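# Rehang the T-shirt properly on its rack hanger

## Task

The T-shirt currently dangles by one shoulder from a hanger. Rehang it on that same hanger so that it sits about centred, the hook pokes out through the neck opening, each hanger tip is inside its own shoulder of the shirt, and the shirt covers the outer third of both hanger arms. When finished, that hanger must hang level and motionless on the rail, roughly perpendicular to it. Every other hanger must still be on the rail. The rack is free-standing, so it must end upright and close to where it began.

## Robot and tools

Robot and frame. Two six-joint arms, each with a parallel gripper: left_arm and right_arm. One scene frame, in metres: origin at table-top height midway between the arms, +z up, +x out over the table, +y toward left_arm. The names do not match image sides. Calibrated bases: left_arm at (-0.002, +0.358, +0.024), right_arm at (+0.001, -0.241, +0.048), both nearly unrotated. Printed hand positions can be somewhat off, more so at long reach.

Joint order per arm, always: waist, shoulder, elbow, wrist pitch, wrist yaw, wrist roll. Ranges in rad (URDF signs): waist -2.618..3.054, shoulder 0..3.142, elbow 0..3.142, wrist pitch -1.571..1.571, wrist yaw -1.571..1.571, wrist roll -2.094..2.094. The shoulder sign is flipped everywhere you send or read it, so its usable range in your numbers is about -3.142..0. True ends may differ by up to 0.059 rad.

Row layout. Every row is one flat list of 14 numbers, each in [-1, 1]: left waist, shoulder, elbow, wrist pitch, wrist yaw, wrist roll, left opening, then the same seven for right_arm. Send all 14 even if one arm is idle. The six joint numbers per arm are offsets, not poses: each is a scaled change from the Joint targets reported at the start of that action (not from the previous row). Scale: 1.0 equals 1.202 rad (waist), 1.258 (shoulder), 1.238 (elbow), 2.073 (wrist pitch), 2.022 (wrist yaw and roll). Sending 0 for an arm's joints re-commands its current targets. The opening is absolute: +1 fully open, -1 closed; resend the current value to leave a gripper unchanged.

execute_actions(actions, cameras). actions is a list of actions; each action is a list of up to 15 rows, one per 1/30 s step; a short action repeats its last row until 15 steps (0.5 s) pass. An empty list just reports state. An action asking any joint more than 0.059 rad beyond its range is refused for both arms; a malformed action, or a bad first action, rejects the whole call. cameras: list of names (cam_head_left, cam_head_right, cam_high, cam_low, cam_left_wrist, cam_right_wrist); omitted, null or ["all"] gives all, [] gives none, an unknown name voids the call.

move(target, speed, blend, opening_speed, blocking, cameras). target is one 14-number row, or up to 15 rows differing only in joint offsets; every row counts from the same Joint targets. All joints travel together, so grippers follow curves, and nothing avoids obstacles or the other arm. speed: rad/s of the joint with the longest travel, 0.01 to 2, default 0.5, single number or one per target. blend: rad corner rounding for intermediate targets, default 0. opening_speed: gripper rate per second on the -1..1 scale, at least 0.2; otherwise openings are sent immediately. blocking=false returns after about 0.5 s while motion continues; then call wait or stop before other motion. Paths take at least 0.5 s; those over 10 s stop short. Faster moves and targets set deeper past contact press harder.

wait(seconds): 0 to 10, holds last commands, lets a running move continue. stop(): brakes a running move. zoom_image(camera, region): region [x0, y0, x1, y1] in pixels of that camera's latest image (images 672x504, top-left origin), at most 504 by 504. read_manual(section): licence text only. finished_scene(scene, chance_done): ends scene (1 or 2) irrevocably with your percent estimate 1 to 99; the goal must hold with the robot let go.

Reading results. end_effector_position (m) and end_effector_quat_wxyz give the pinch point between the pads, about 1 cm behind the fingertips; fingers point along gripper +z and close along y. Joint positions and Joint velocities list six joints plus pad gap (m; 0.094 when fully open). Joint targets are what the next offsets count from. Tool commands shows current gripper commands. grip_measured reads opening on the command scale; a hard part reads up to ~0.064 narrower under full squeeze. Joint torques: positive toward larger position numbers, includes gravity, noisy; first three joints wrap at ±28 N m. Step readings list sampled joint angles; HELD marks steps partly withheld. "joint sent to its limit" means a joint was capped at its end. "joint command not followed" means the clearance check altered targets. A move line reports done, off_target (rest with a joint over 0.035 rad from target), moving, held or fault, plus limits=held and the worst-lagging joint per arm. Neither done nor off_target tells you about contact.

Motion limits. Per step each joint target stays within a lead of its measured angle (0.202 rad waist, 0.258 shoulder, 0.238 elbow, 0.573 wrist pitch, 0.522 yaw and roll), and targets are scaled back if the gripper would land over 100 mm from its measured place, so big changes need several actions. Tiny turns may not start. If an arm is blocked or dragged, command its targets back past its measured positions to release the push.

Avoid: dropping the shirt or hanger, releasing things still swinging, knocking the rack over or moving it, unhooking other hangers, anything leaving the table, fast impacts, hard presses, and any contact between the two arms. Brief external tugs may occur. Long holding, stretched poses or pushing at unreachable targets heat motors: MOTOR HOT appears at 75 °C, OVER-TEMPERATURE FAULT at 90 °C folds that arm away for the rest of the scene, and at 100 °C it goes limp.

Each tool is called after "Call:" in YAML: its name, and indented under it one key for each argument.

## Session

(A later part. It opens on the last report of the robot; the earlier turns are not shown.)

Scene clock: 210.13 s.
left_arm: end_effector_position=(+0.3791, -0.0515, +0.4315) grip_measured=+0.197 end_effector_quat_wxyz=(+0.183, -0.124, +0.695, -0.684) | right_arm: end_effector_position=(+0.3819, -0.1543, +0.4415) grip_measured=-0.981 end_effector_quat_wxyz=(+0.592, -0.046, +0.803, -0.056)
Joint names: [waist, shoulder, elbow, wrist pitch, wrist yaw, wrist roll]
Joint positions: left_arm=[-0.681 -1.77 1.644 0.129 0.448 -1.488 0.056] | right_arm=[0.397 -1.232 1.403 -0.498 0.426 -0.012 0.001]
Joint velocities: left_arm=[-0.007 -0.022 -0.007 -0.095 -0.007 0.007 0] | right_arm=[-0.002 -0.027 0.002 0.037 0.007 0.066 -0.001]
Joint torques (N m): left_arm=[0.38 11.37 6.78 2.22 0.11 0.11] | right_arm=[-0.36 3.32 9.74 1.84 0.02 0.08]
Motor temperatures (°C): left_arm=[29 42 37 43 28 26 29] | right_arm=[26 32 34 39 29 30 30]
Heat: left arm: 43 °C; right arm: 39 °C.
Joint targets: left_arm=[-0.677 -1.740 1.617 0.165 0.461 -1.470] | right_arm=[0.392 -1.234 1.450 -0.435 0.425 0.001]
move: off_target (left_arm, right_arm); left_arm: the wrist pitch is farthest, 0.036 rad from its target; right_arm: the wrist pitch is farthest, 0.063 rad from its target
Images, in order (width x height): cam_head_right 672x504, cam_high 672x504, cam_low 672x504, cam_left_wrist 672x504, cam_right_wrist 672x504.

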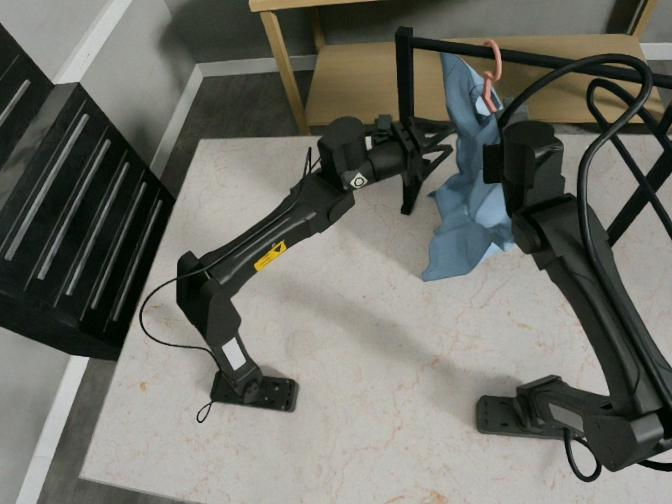

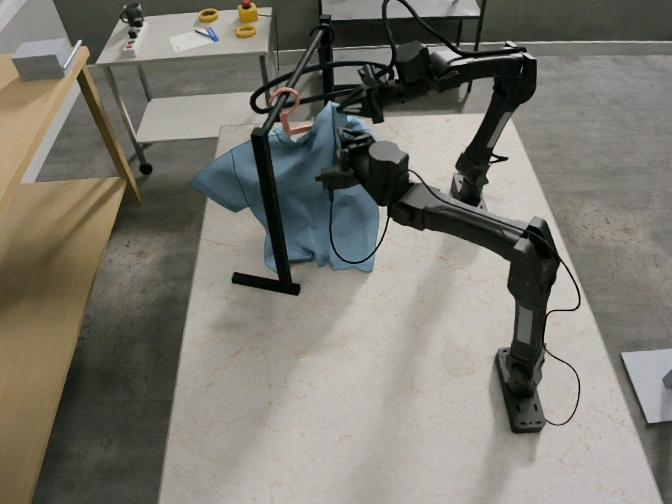

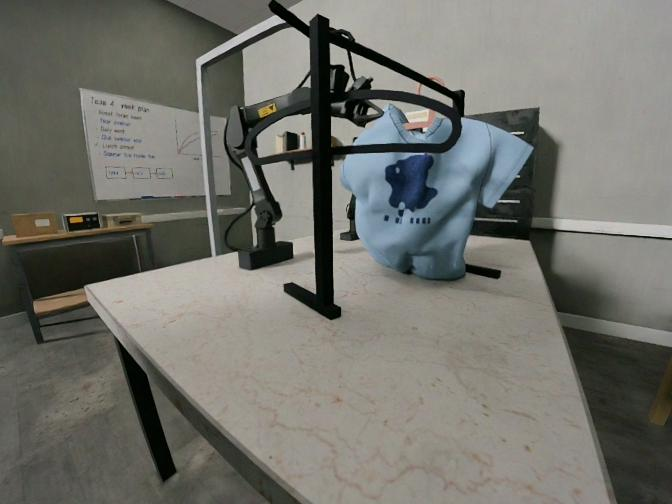

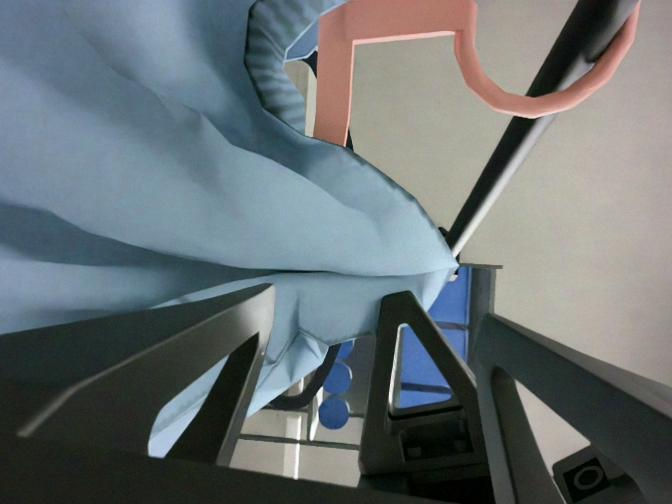

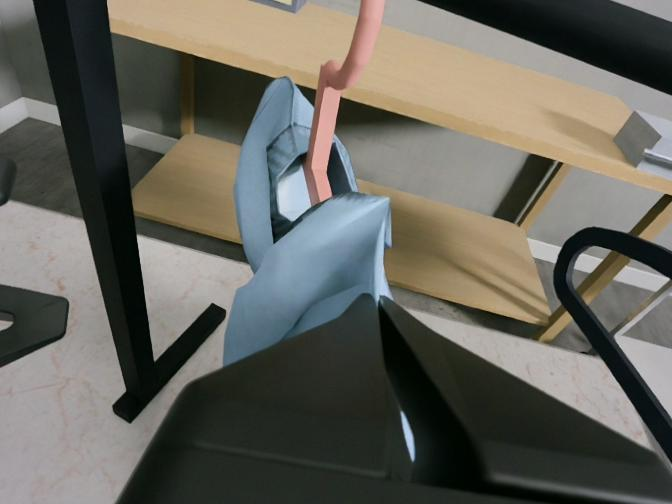

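Call:
move:
  target: [0,0,0,0,0,0,0.2,-0.045,-0.08,0.056,0.012,-0.029,0,-1]
  speed: 0.2
  cameras: ["cam_low","cam_right_wrist","cam_head_right","cam_high","cam_left_wrist"]

Call:
zoom_image:
  camera: "cam_head_right"
  region: [420, 20, 600, 280]

Call:
zoom_image:
  camera: "cam_low"
  region: [325, 70, 455, 190]

Scene clock: 211.40 s.
left_arm: end_effector_position=(+0.3791, -0.0515, +0.4315) grip_measured=+0.197 end_effector_quat_wxyz=(+0.183, -0.124, +0.695, -0.684) | right_arm: end_effector_position=(+0.4123, -0.1549, +0.4391) grip_measured=-0.981 end_effector_quat_wxyz=(+0.587, -0.042, +0.807, -0.049)
Joint names: [waist, shoulder, elbow, wrist pitch, wrist yaw, wrist roll]
Joint positions: left_arm=[-0.681 -1.77 1.644 0.129 0.448 -1.488 0.056] | right_arm=[0.343 -1.332 1.471 -0.472 0.367 -0.012 0.001]
Joint velocities: left_arm=[0.007 -0.002 -0.007 0.007 -0.022 -0.037 0] | right_arm=[-0.017 0.007 0.002 -0.022 -0.022 0.022 0]
Joint torques (N m): left_arm=[0.36 11.32 6.64 2.22 0.07 0.11] | right_arm=[-0.35 4.25 9.92 1.81 -0.01 0.08]
Motor temperatures (°C): left_arm=[29 42 37 43 28 26 29] | right_arm=[26 32 34 39 29 30 30]
Heat: left arm: 43 °C; right arm: 39 °C.
Joint targets: left_arm=[-0.677 -1.740 1.617 0.165 0.461 -1.470] | right_arm=[0.339 -1.335 1.519 -0.411 0.366 0.001]
move: off_target (left_arm, right_arm); left_arm: the wrist pitch is farthest, 0.036 rad from its target; right_arm: the wrist pitch is farthest, 0.062 rad from its target
Images, in order (width x height): cam_head_right 672x504, cam_high 672x504, cam_low 672x504, cam_left_wrist 672x504, cam_right_wrist 672x504.

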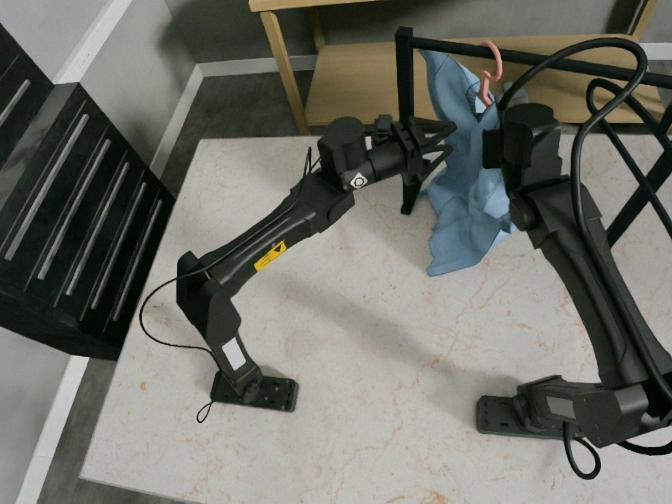

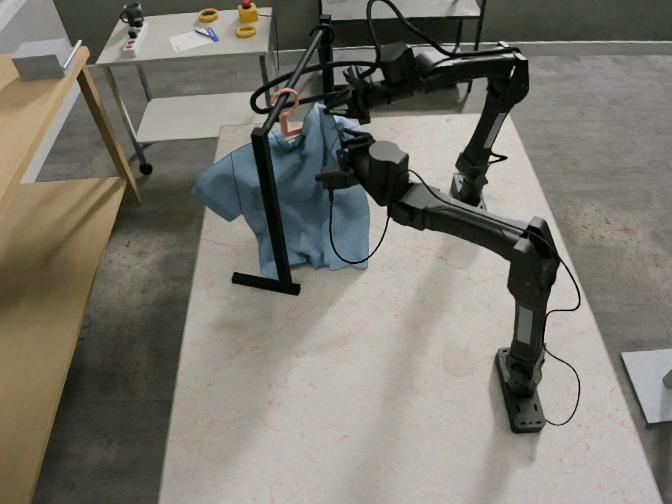

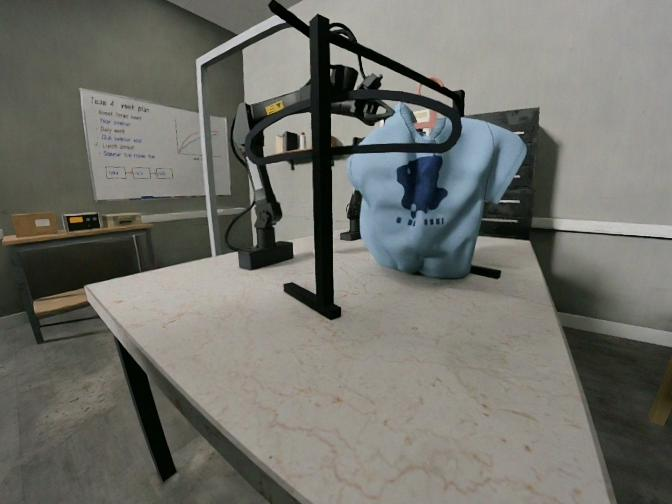

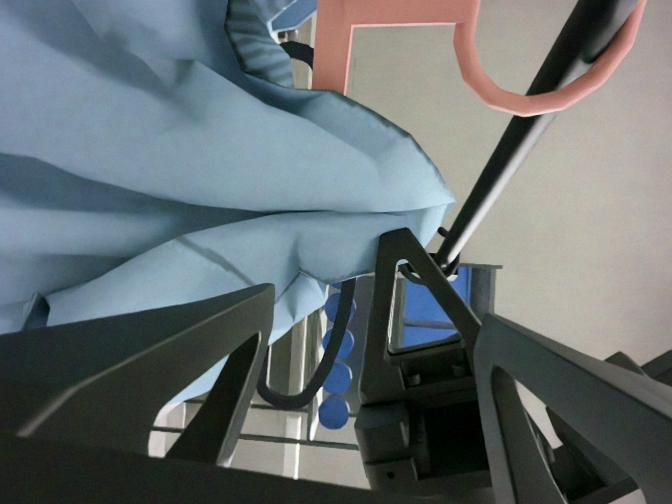

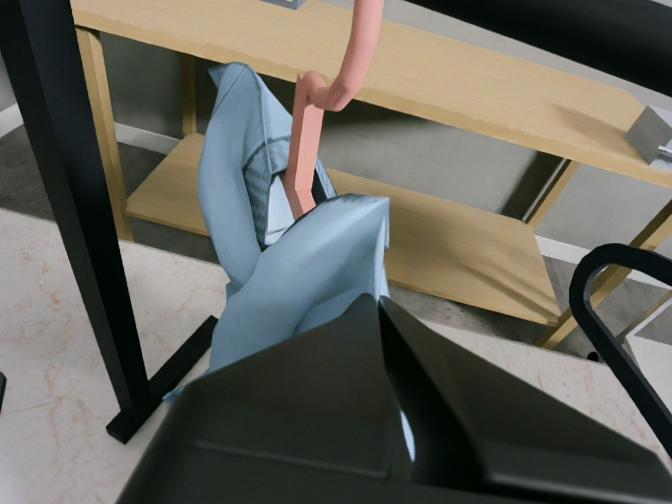

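Scaled by 1.938 from the camera's 672x504 image, which has a finer 960x720 frame.

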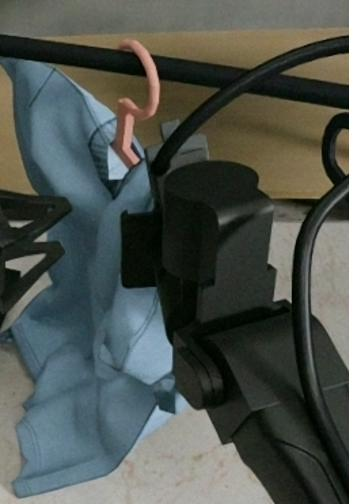

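Scaled by 3.877 from the camera's 672x504 image, which has a finer 960x720 frame.

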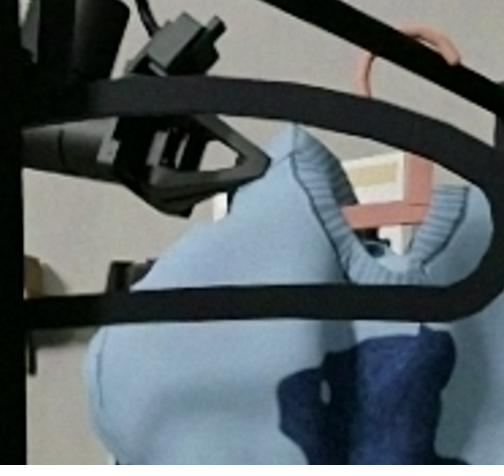

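Call:
move:
  target: [0,0,0,0,0,0,0.2,-0.022,-0.045,0.032,0.008,-0.014,0,-1]
  speed: 0.2
  cameras: ["cam_low","cam_right_wrist"]

Call:
zoom_image:
  camera: "cam_low"
  region: [345, 50, 535, 220]

Call:
zoom_image:
  camera: "cam_right_wrist"
  region: [130, 20, 450, 340]

Scene clock: 213.53 s.
left_arm: end_effector_position=(+0.3791, -0.0515, +0.4315) grip_measured=+0.197 end_effector_quat_wxyz=(+0.183, -0.124, +0.695, -0.684) | right_arm: end_effector_position=(+0.4291, -0.1556, +0.4388) grip_measured=-0.981 end_effector_quat_wxyz=(+0.587, -0.040, +0.807, -0.045)
Joint names: [waist, shoulder, elbow, wrist pitch, wrist yaw, wrist roll]
Joint positions: left_arm=[-0.681 -1.77 1.644 0.129 0.448 -1.488 0.056] | right_arm=[0.317 -1.386 1.511 -0.455 0.34 -0.012 0.001]
Joint velocities: left_arm=[-0.012 0.007 -0.002 -0.066 0.037 0.007 0] | right_arm=[0.022 -0.002 -0.012 -0.007 -0.007 0.066 0.001]
Joint torques (N m): left_arm=[0.29 11.43 6.57 2.2 0.12 0.13] | right_arm=[-0.43 4.63 9.91 1.84 0.02 0.08]
Motor temperatures (°C): left_arm=[29 42 37 44 28 26 29] | right_arm=[26 32 34 40 29 30 30]
Heat: left arm: 44 °C; right arm: 40 °C.
Joint targets: left_arm=[-0.677 -1.740 1.617 0.165 0.461 -1.470] | right_arm=[0.312 -1.391 1.558 -0.394 0.338 0.001]
move: off_target (left_arm, right_arm); left_arm: the wrist pitch is farthest, 0.036 rad from its target; right_arm: the wrist pitch is farthest, 0.060 rad from its target
Images, in order (width x height): cam_low 672x504, cam_right_wrist 672x504.

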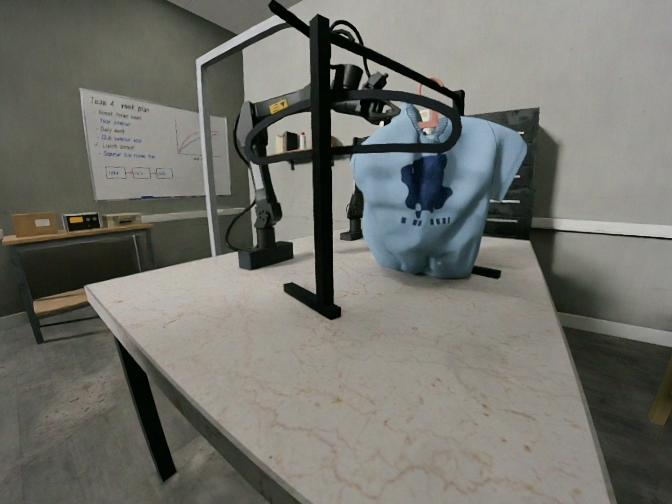

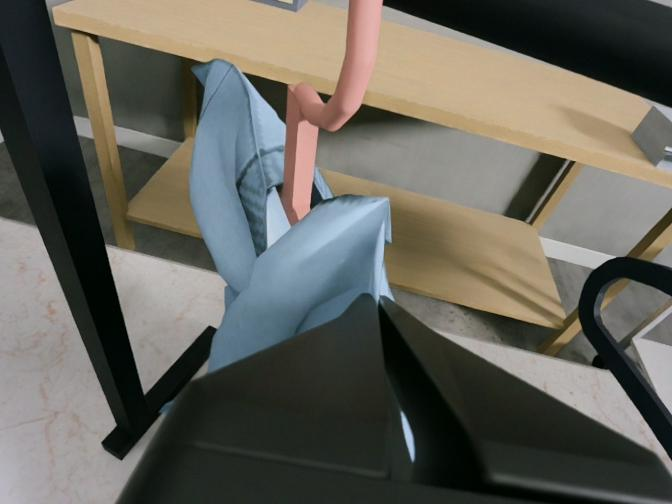

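Scaled by 2.653 from the camera's 672x504 image, which has a finer 960x720 frame.

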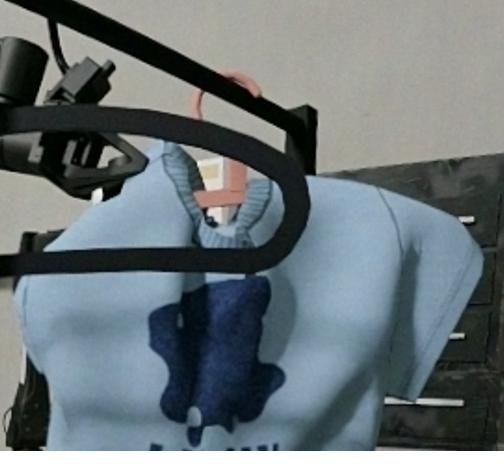

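Scaled by 1.575 from the camera's 672x504 image, which has a finer 960x720 frame.

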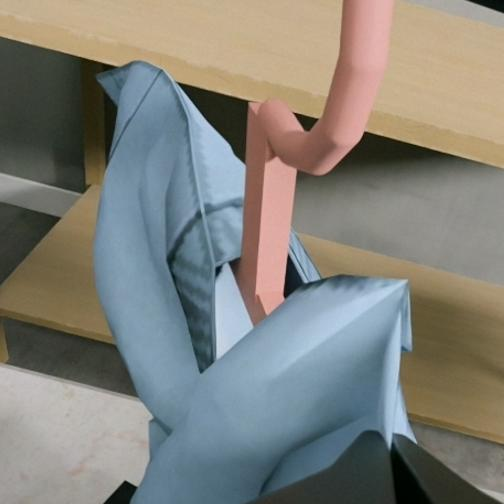

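Call:
move:
  target: [0,0,0,0,0,0,0.2,0,0,0,0,0,0,0]
  opening_speed: 0.4
  cameras: ["cam_right_wrist","cam_low"]

Call:
zoom_image:
  camera: "cam_low"
  region: [345, 50, 535, 220]

Scene clock: 216.53 s.
left_arm: end_effector_position=(+0.3791, -0.0515, +0.4315) grip_measured=+0.197 end_effector_quat_wxyz=(+0.183, -0.124, +0.695, -0.684) | right_arm: end_effector_position=(+0.4301, -0.1550, +0.4419) grip_measured=-0.002 end_effector_quat_wxyz=(+0.593, -0.039, +0.803, -0.043)
Joint names: [waist, shoulder, elbow, wrist pitch, wrist yaw, wrist roll]
Joint positions: left_arm=[-0.681 -1.77 1.644 0.129 0.448 -1.488 0.056] | right_arm=[0.317 -1.386 1.511 -0.441 0.338 -0.012 0.047]
Joint velocities: left_arm=[-0.012 -0.002 -0.002 0.037 0.11 0.066 -0.001] | right_arm=[-0.002 -0.002 -0.007 -0.037 0.007 -0.037 0]
Joint torques (N m): left_arm=[0.38 11.3 6.63 2.21 0.11 0.13] | right_arm=[-0.44 4.63 9.91 1.71 0.02 0.06]
Motor temperatures (°C): left_arm=[29 42 37 44 28 26 29] | right_arm=[26 32 35 40 29 30 30]
Heat: left arm: 44 °C; right arm: 40 °C.
Joint targets: left_arm=[-0.677 -1.740 1.617 0.165 0.461 -1.470] | right_arm=[0.312 -1.391 1.558 -0.394 0.338 0.001]
move: off_target (left_arm, right_arm); left_arm: the wrist pitch is farthest, 0.036 rad from its target; right_arm: the elbow is farthest, 0.047 rad from its target
Images, in order (width x height): cam_low 672x504, cam_right_wrist 672x504.

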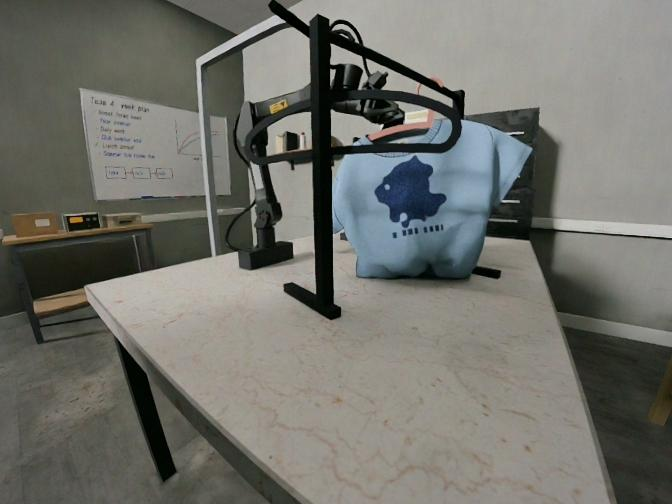

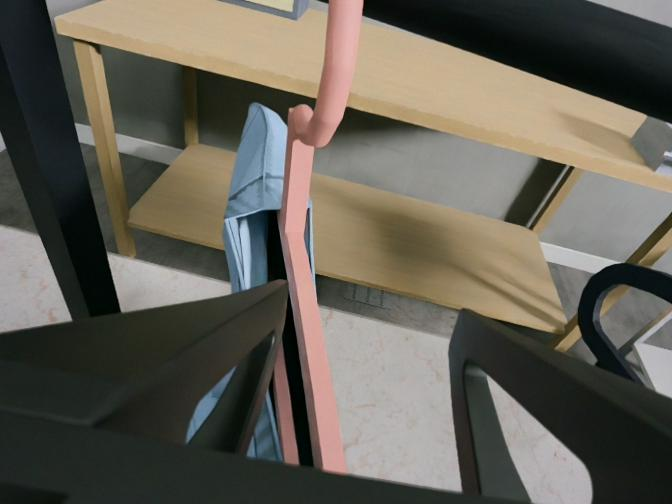

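Scaled by 2.653 from the camera's 672x504 image, which has a finer 960x720 frame.

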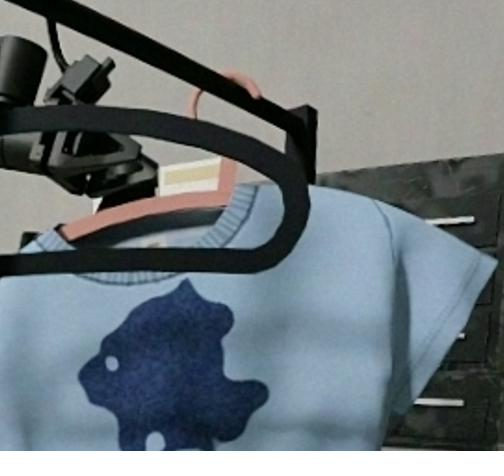

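Call:
move:
  target:
    - [0.064,0.35,-0.498,0.084,0,0,0.2,0,0,0,0,0,0,0]
    - [0.064,0.35,-0.498,0.084,0,0,0.2,0.012,0.041,-0.144,0.045,0,0,0]
  speed: 0.35
  cameras: ["cam_low","cam_right_wrist","cam_head_right","cam_left_wrist","cam_high"]

Scene clock: 222.13 s.
left_arm: end_effector_position=(+0.3144, +0.0448, +0.3857) grip_measured=+0.197 end_effector_quat_wxyz=(+0.209, -0.150, +0.689, -0.677) | right_arm: end_effector_position=(+0.4325, -0.1518, +0.4136) grip_measured=-0.002 end_effector_quat_wxyz=(+0.588, -0.042, +0.806, -0.043)
Joint names: [waist, shoulder, elbow, wrist pitch, wrist yaw, wrist roll]
Joint positions: left_arm=[-0.605 -1.324 1.026 0.303 0.448 -1.488 0.056] | right_arm=[0.322 -1.37 1.391 -0.349 0.338 -0.012 0.047]
Joint velocities: left_arm=[0.002 0.007 -0.002 0.022 -0.051 0.081 0.001] | right_arm=[-0.027 -0.002 -0.012 -0.007 0.051 0.037 0]
Joint torques (N m): left_arm=[0.42 6.8 6.94 2.23 0.08 0.16] | right_arm=[0.31 7.87 5.86 1.71 0.02 0.06]
Motor temperatures (°C): left_arm=[29 42 37 45 28 26 28] | right_arm=[26 32 35 40 29 29 30]
Heat: left arm: 45 °C; right arm: 40 °C.
Joint targets: left_arm=[-0.600 -1.300 1.000 0.339 0.461 -1.470] | right_arm=[0.326 -1.340 1.381 -0.301 0.338 0.001]
move: off_target (left_arm, right_arm); left_arm: the wrist pitch is farthest, 0.036 rad from its target; right_arm: the wrist pitch is farthest, 0.048 rad from its target
Images, in order (width x height): cam_head_right 672x504, cam_high 672x504, cam_low 672x504, cam_left_wrist 672x504, cam_right_wrist 672x504.

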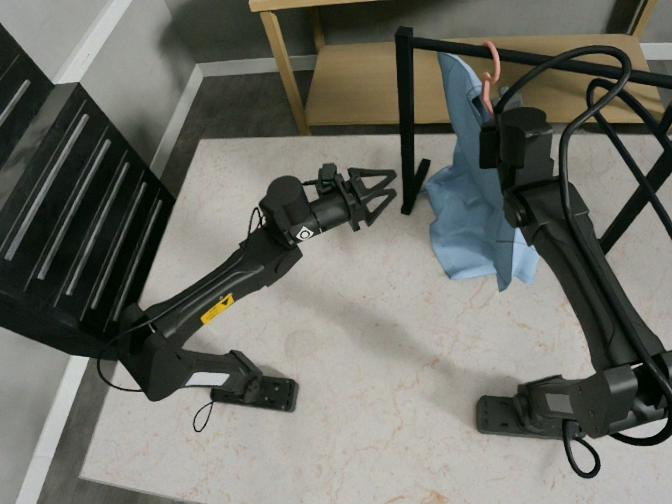

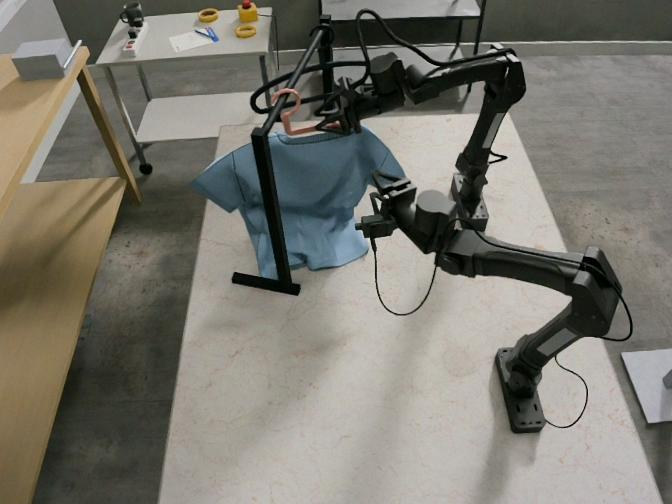

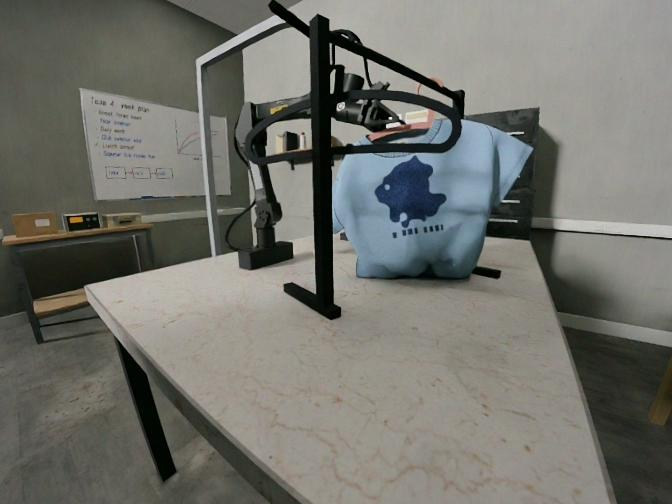

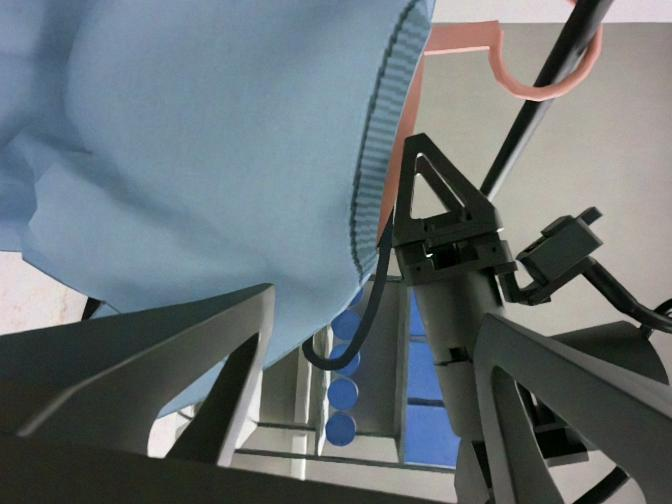

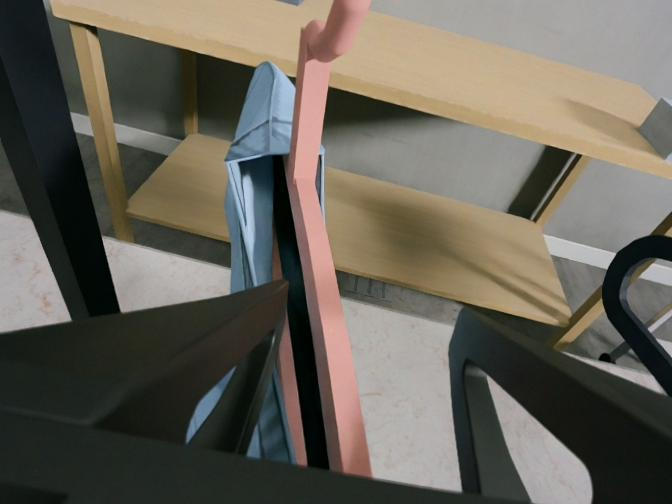

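Call:
move:
  target: [0,0,0,0,0,0,0.2,0.134,-0.044,0.023,0.015,0.06,0,0]
  speed: 0.1
  cameras: ["cam_low","cam_right_wrist","cam_head_right","cam_left_wrist","cam_high"]

Scene clock: 224.53 s.
left_arm: end_effector_position=(+0.3141, +0.0447, +0.3857) grip_measured=+0.197 end_effector_quat_wxyz=(+0.209, -0.150, +0.689, -0.677) | right_arm: end_effector_position=(+0.4209, -0.0992, +0.4157) grip_measured=-0.002 end_effector_quat_wxyz=(+0.600, -0.073, +0.796, -0.035)
Joint names: [waist, shoulder, elbow, wrist pitch, wrist yaw, wrist roll]
Joint positions: left_arm=[-0.605 -1.324 1.026 0.303 0.449 -1.488 0.056] | right_arm=[0.483 -1.388 1.391 -0.317 0.444 -0.012 0.047]
Joint velocities: left_arm=[0.002 0.012 -0.007 -0.051 0.007 -0.037 0] | right_arm=[-0.002 0.002 0.002 -0.051 0.007 -0.066 0]
Joint torques (N m): left_arm=[0.44 6.8 6.9 2.21 0.1 0.15] | right_arm=[0.29 4.68 7.84 1.68 0.2 0.06]
Motor temperatures (°C): left_arm=[29 42 37 45 28 26 28] | right_arm=[26 32 34 40 29 29 29]
Heat: left arm: 45 °C; right arm: 40 °C.
Joint targets: left_arm=[-0.600 -1.300 1.000 0.339 0.461 -1.470] | right_arm=[0.487 -1.395 1.409 -0.270 0.459 0.001]
move: off_target (left_arm, right_arm); left_arm: the wrist pitch is farthest, 0.036 rad from its target; right_arm: the wrist pitch is farthest, 0.047 rad from its target
Images, in order (width x height): cam_head_right 672x504, cam_high 672x504, cam_low 672x504, cam_left_wrist 672x504, cam_right_wrist 672x504.

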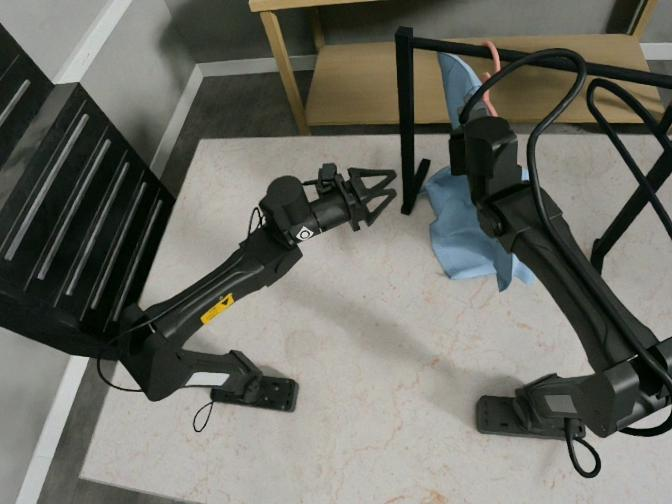

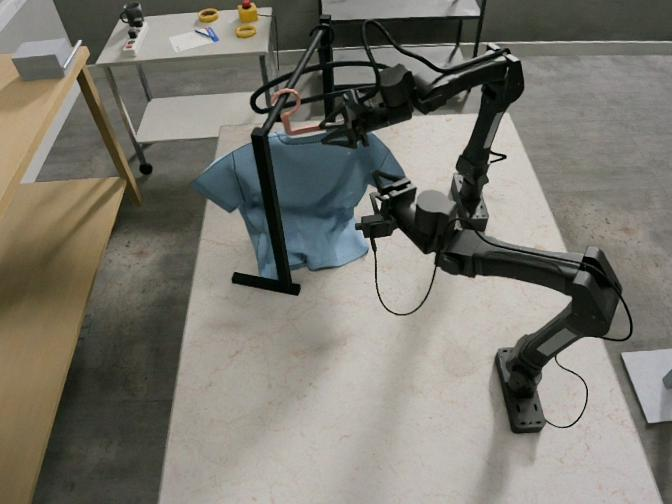

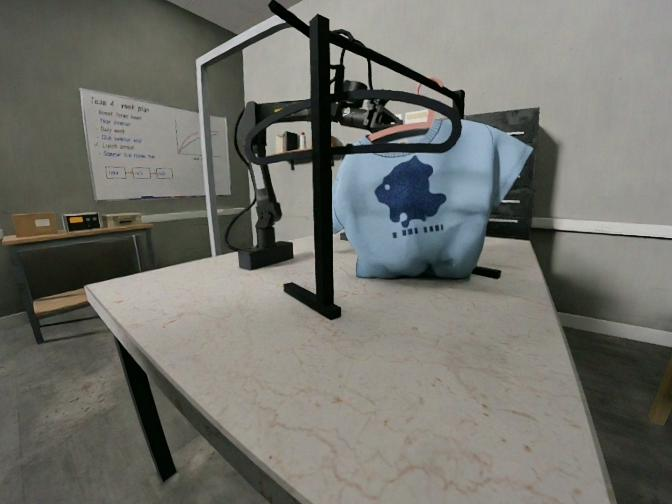

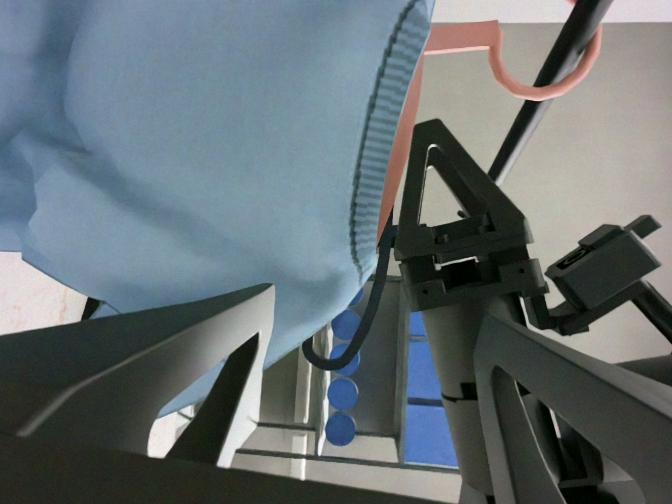

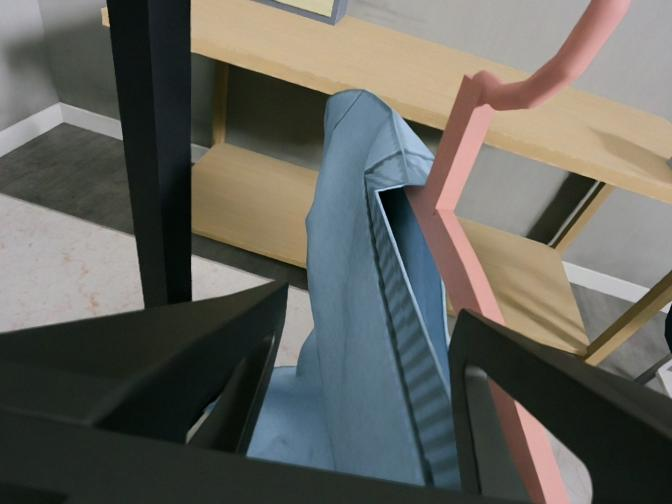

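Call:
move:
  target:
    - [0,0,0,0,0,0,0.2,0,0,0.09,-0.02,0,0,0]
    - [0,0,0,0,0,0,0.2,0.26,0.497,-0.18,-0.148,0.213,0,0]
    - [-0.064,-0.35,0.498,-0.084,0,0,0.2,0.26,0.497,-0.18,-0.148,0.213,0,0]
  speed: 0.4
  cameras: ["cam_low","cam_right_wrist","cam_head_right","cam_left_wrist","cam_high"]

Call:
zoom_image:
  camera: "cam_head_right"
  region: [400, 20, 580, 280]

Call:
zoom_image:
  camera: "cam_low"
  region: [315, 50, 535, 220]

Scene clock: 229.00 s.
left_arm: end_effector_position=(+0.3696, -0.0398, +0.4479) grip_measured=+0.197 end_effector_quat_wxyz=(+0.198, -0.109, +0.675, -0.703) | right_arm: end_effector_position=(+0.2456, -0.1815, +0.4837) grip_measured=-0.002 end_effector_quat_wxyz=(+0.675, -0.013, +0.735, -0.062)
Joint names: [waist, shoulder, elbow, wrist pitch, wrist yaw, wrist roll]
Joint positions: left_arm=[-0.672 -1.716 1.581 0.208 0.458 -1.488 0.056] | right_arm=[0.794 -0.773 1.201 -0.556 0.877 -0.011 0.047]
Joint velocities: left_arm=[-0.017 0.012 0.012 0.037 0.037 -0.066 -0.001] | right_arm=[0.002 0.012 -0.007 0.022 -0.051 0.007 0]
Joint torques (N m): left_arm=[-0.55 6.57 12.64 1.41 0.05 0.2] | right_arm=[0.4 -1.22 4.33 0.96 0.14 0.06]
Motor temperatures (°C): left_arm=[29 41 37 45 28 26 28] | right_arm=[26 32 34 40 29 29 29]
Heat: left arm: 45 °C; right arm: 40 °C.
Joint targets: left_arm=[-0.677 -1.740 1.617 0.165 0.461 -1.470] | right_arm=[0.800 -0.770 1.186 -0.576 0.890 0.001]
move: off_target (left_arm); left_arm: the wrist pitch is farthest, 0.043 rad from its target
Images, in order (width x height): cam_head_right 672x504, cam_high 672x504, cam_low 672x504, cam_left_wrist 672x504, cam_right_wrist 672x504.

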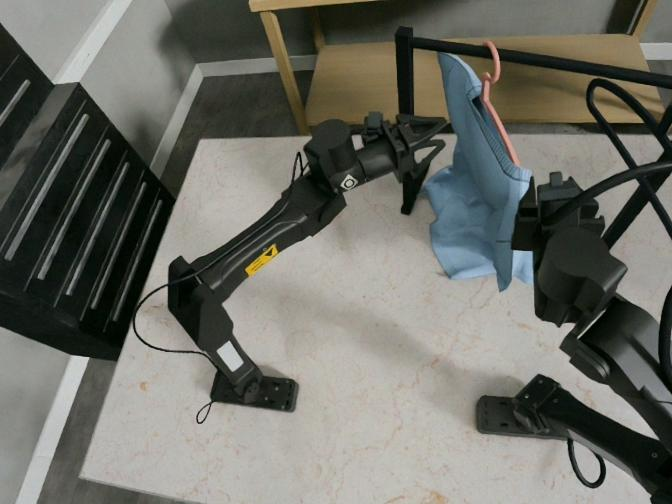

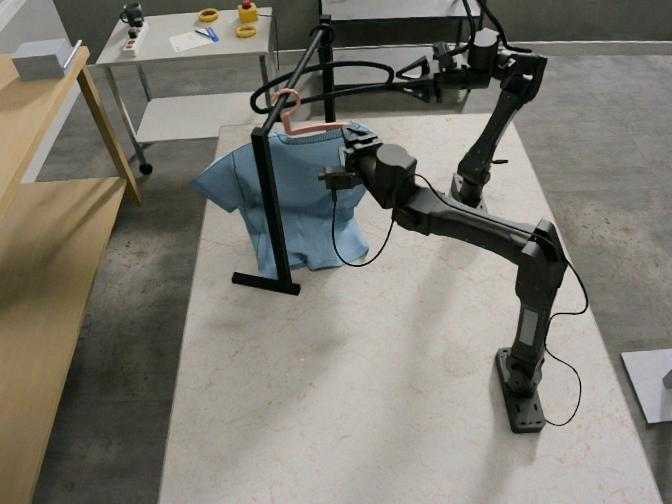

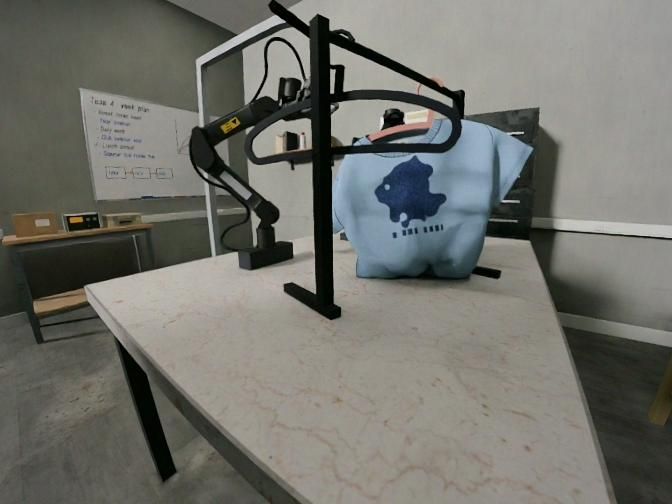

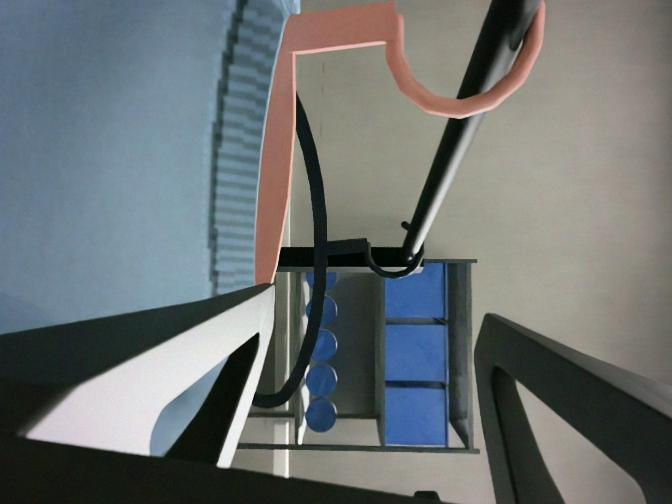

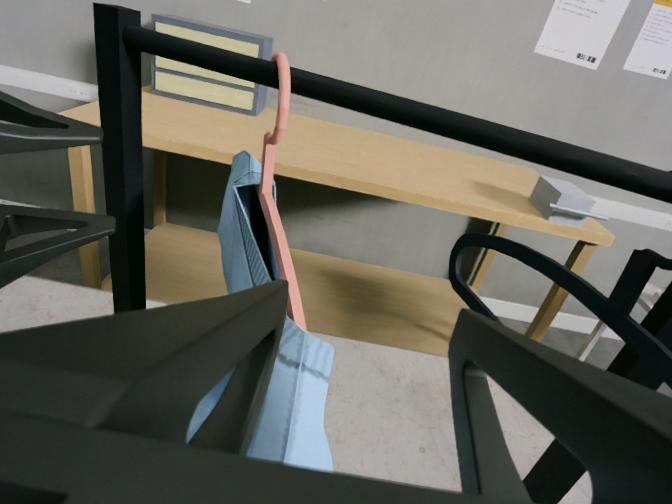

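Scaled by 1.938 from the camera's 672x504 image, which has a finer 960x720 frame.

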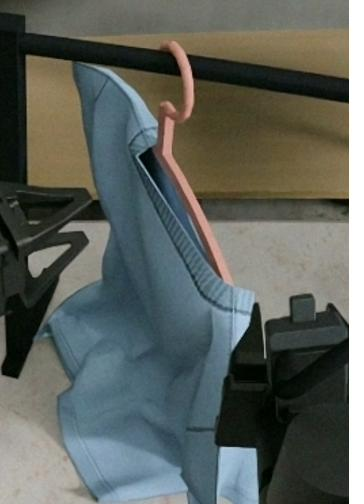

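Scaled by 2.291 from the camera's 672x504 image, which has a finer 960x720 frame.

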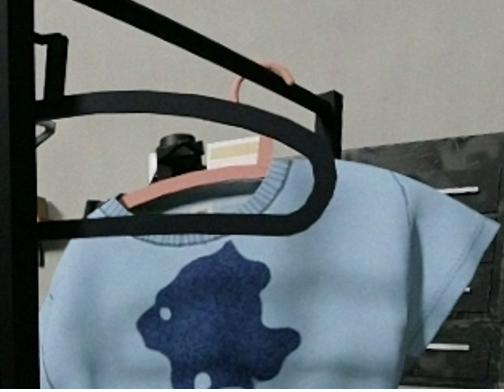

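Call:
move:
  target:
    - [-0.04,-0.19,0.229,-0.063,-0.013,0,0.2,0,0,0,0,0,0,0]
    - [-0.074,-0.374,0.508,-0.119,-0.03,0,0.2,0,0,0,0,0,0,0]
  speed: 0.25
  cameras: ["cam_low","cam_right_wrist","cam_left_wrist"]

Call:
zoom_image:
  camera: "cam_right_wrist"
  region: [140, 90, 400, 310]

Scene clock: 232.37 s.
left_arm: end_effector_position=(+0.4151, -0.1407, +0.4295) grip_measured=+0.197 end_effector_quat_wxyz=(+0.166, -0.109, +0.699, -0.687) | right_arm: end_effector_position=(+0.2456, -0.1815, +0.4837) grip_measured=-0.002 end_effector_quat_wxyz=(+0.675, -0.013, +0.735, -0.062)
Joint names: [waist, shoulder, elbow, wrist pitch, wrist yaw, wrist roll]
Joint positions: left_arm=[-0.762 -2.174 2.212 -0.038 0.414 -1.488 0.056] | right_arm=[0.794 -0.773 1.201 -0.556 0.877 -0.011 0.047]
Joint velocities: left_arm=[0.002 0.012 -0.012 -0.022 0.022 0.007 0.001] | right_arm=[0.002 0.007 -0.002 -0.007 -0.007 0.022 0]
Joint torques (N m): left_arm=[-0.21 9.33 12.14 1.39 -0.09 0.17] | right_arm=[0.42 -1.22 4.34 0.96 0.14 0.06]
Motor temperatures (°C): left_arm=[29 41 37 44 28 26 28] | right_arm=[26 32 34 39 29 29 29]
Heat: left arm: 44 °C; right arm: 39 °C.
Joint targets: left_arm=[-0.766 -2.210 2.246 -0.082 0.400 -1.470] | right_arm=[0.800 -0.770 1.186 -0.576 0.890 0.001]
move: off_target (left_arm); left_arm: the wrist pitch is farthest, 0.044 rad from its target
Images, in order (width x height): cam_low 672x504, cam_left_wrist 672x504, cam_right_wrist 672x504.

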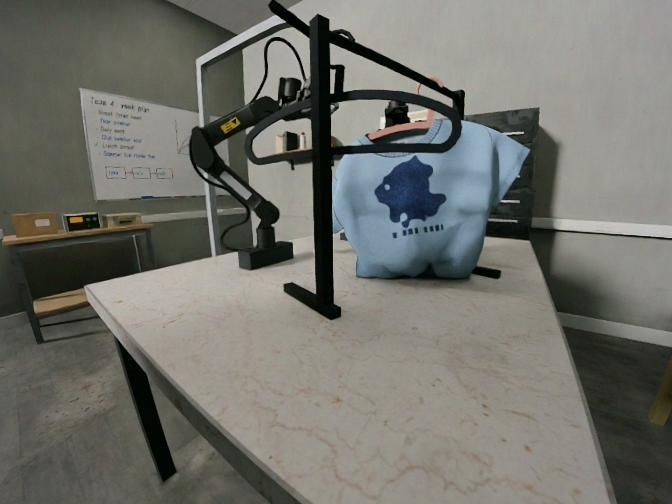

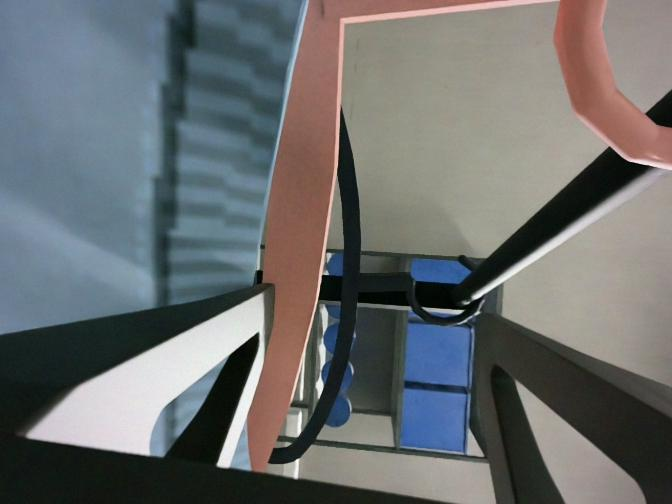

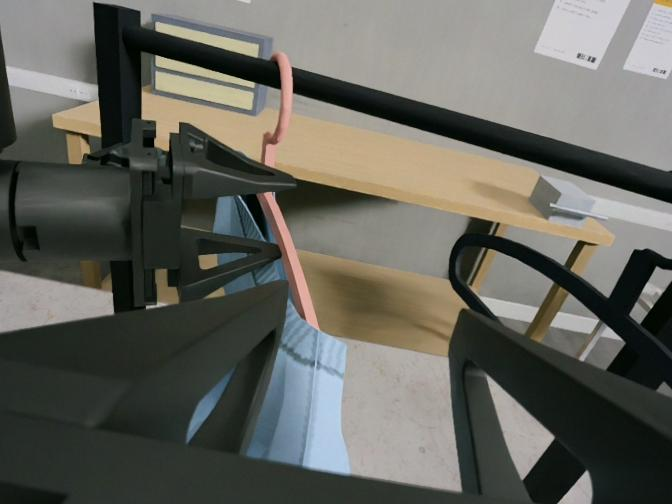

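Scaled by 1.938 from the camera's 672x504 image, which has a finer 960x720 frame.

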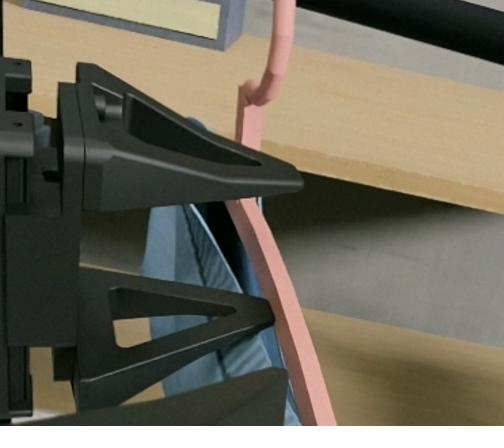

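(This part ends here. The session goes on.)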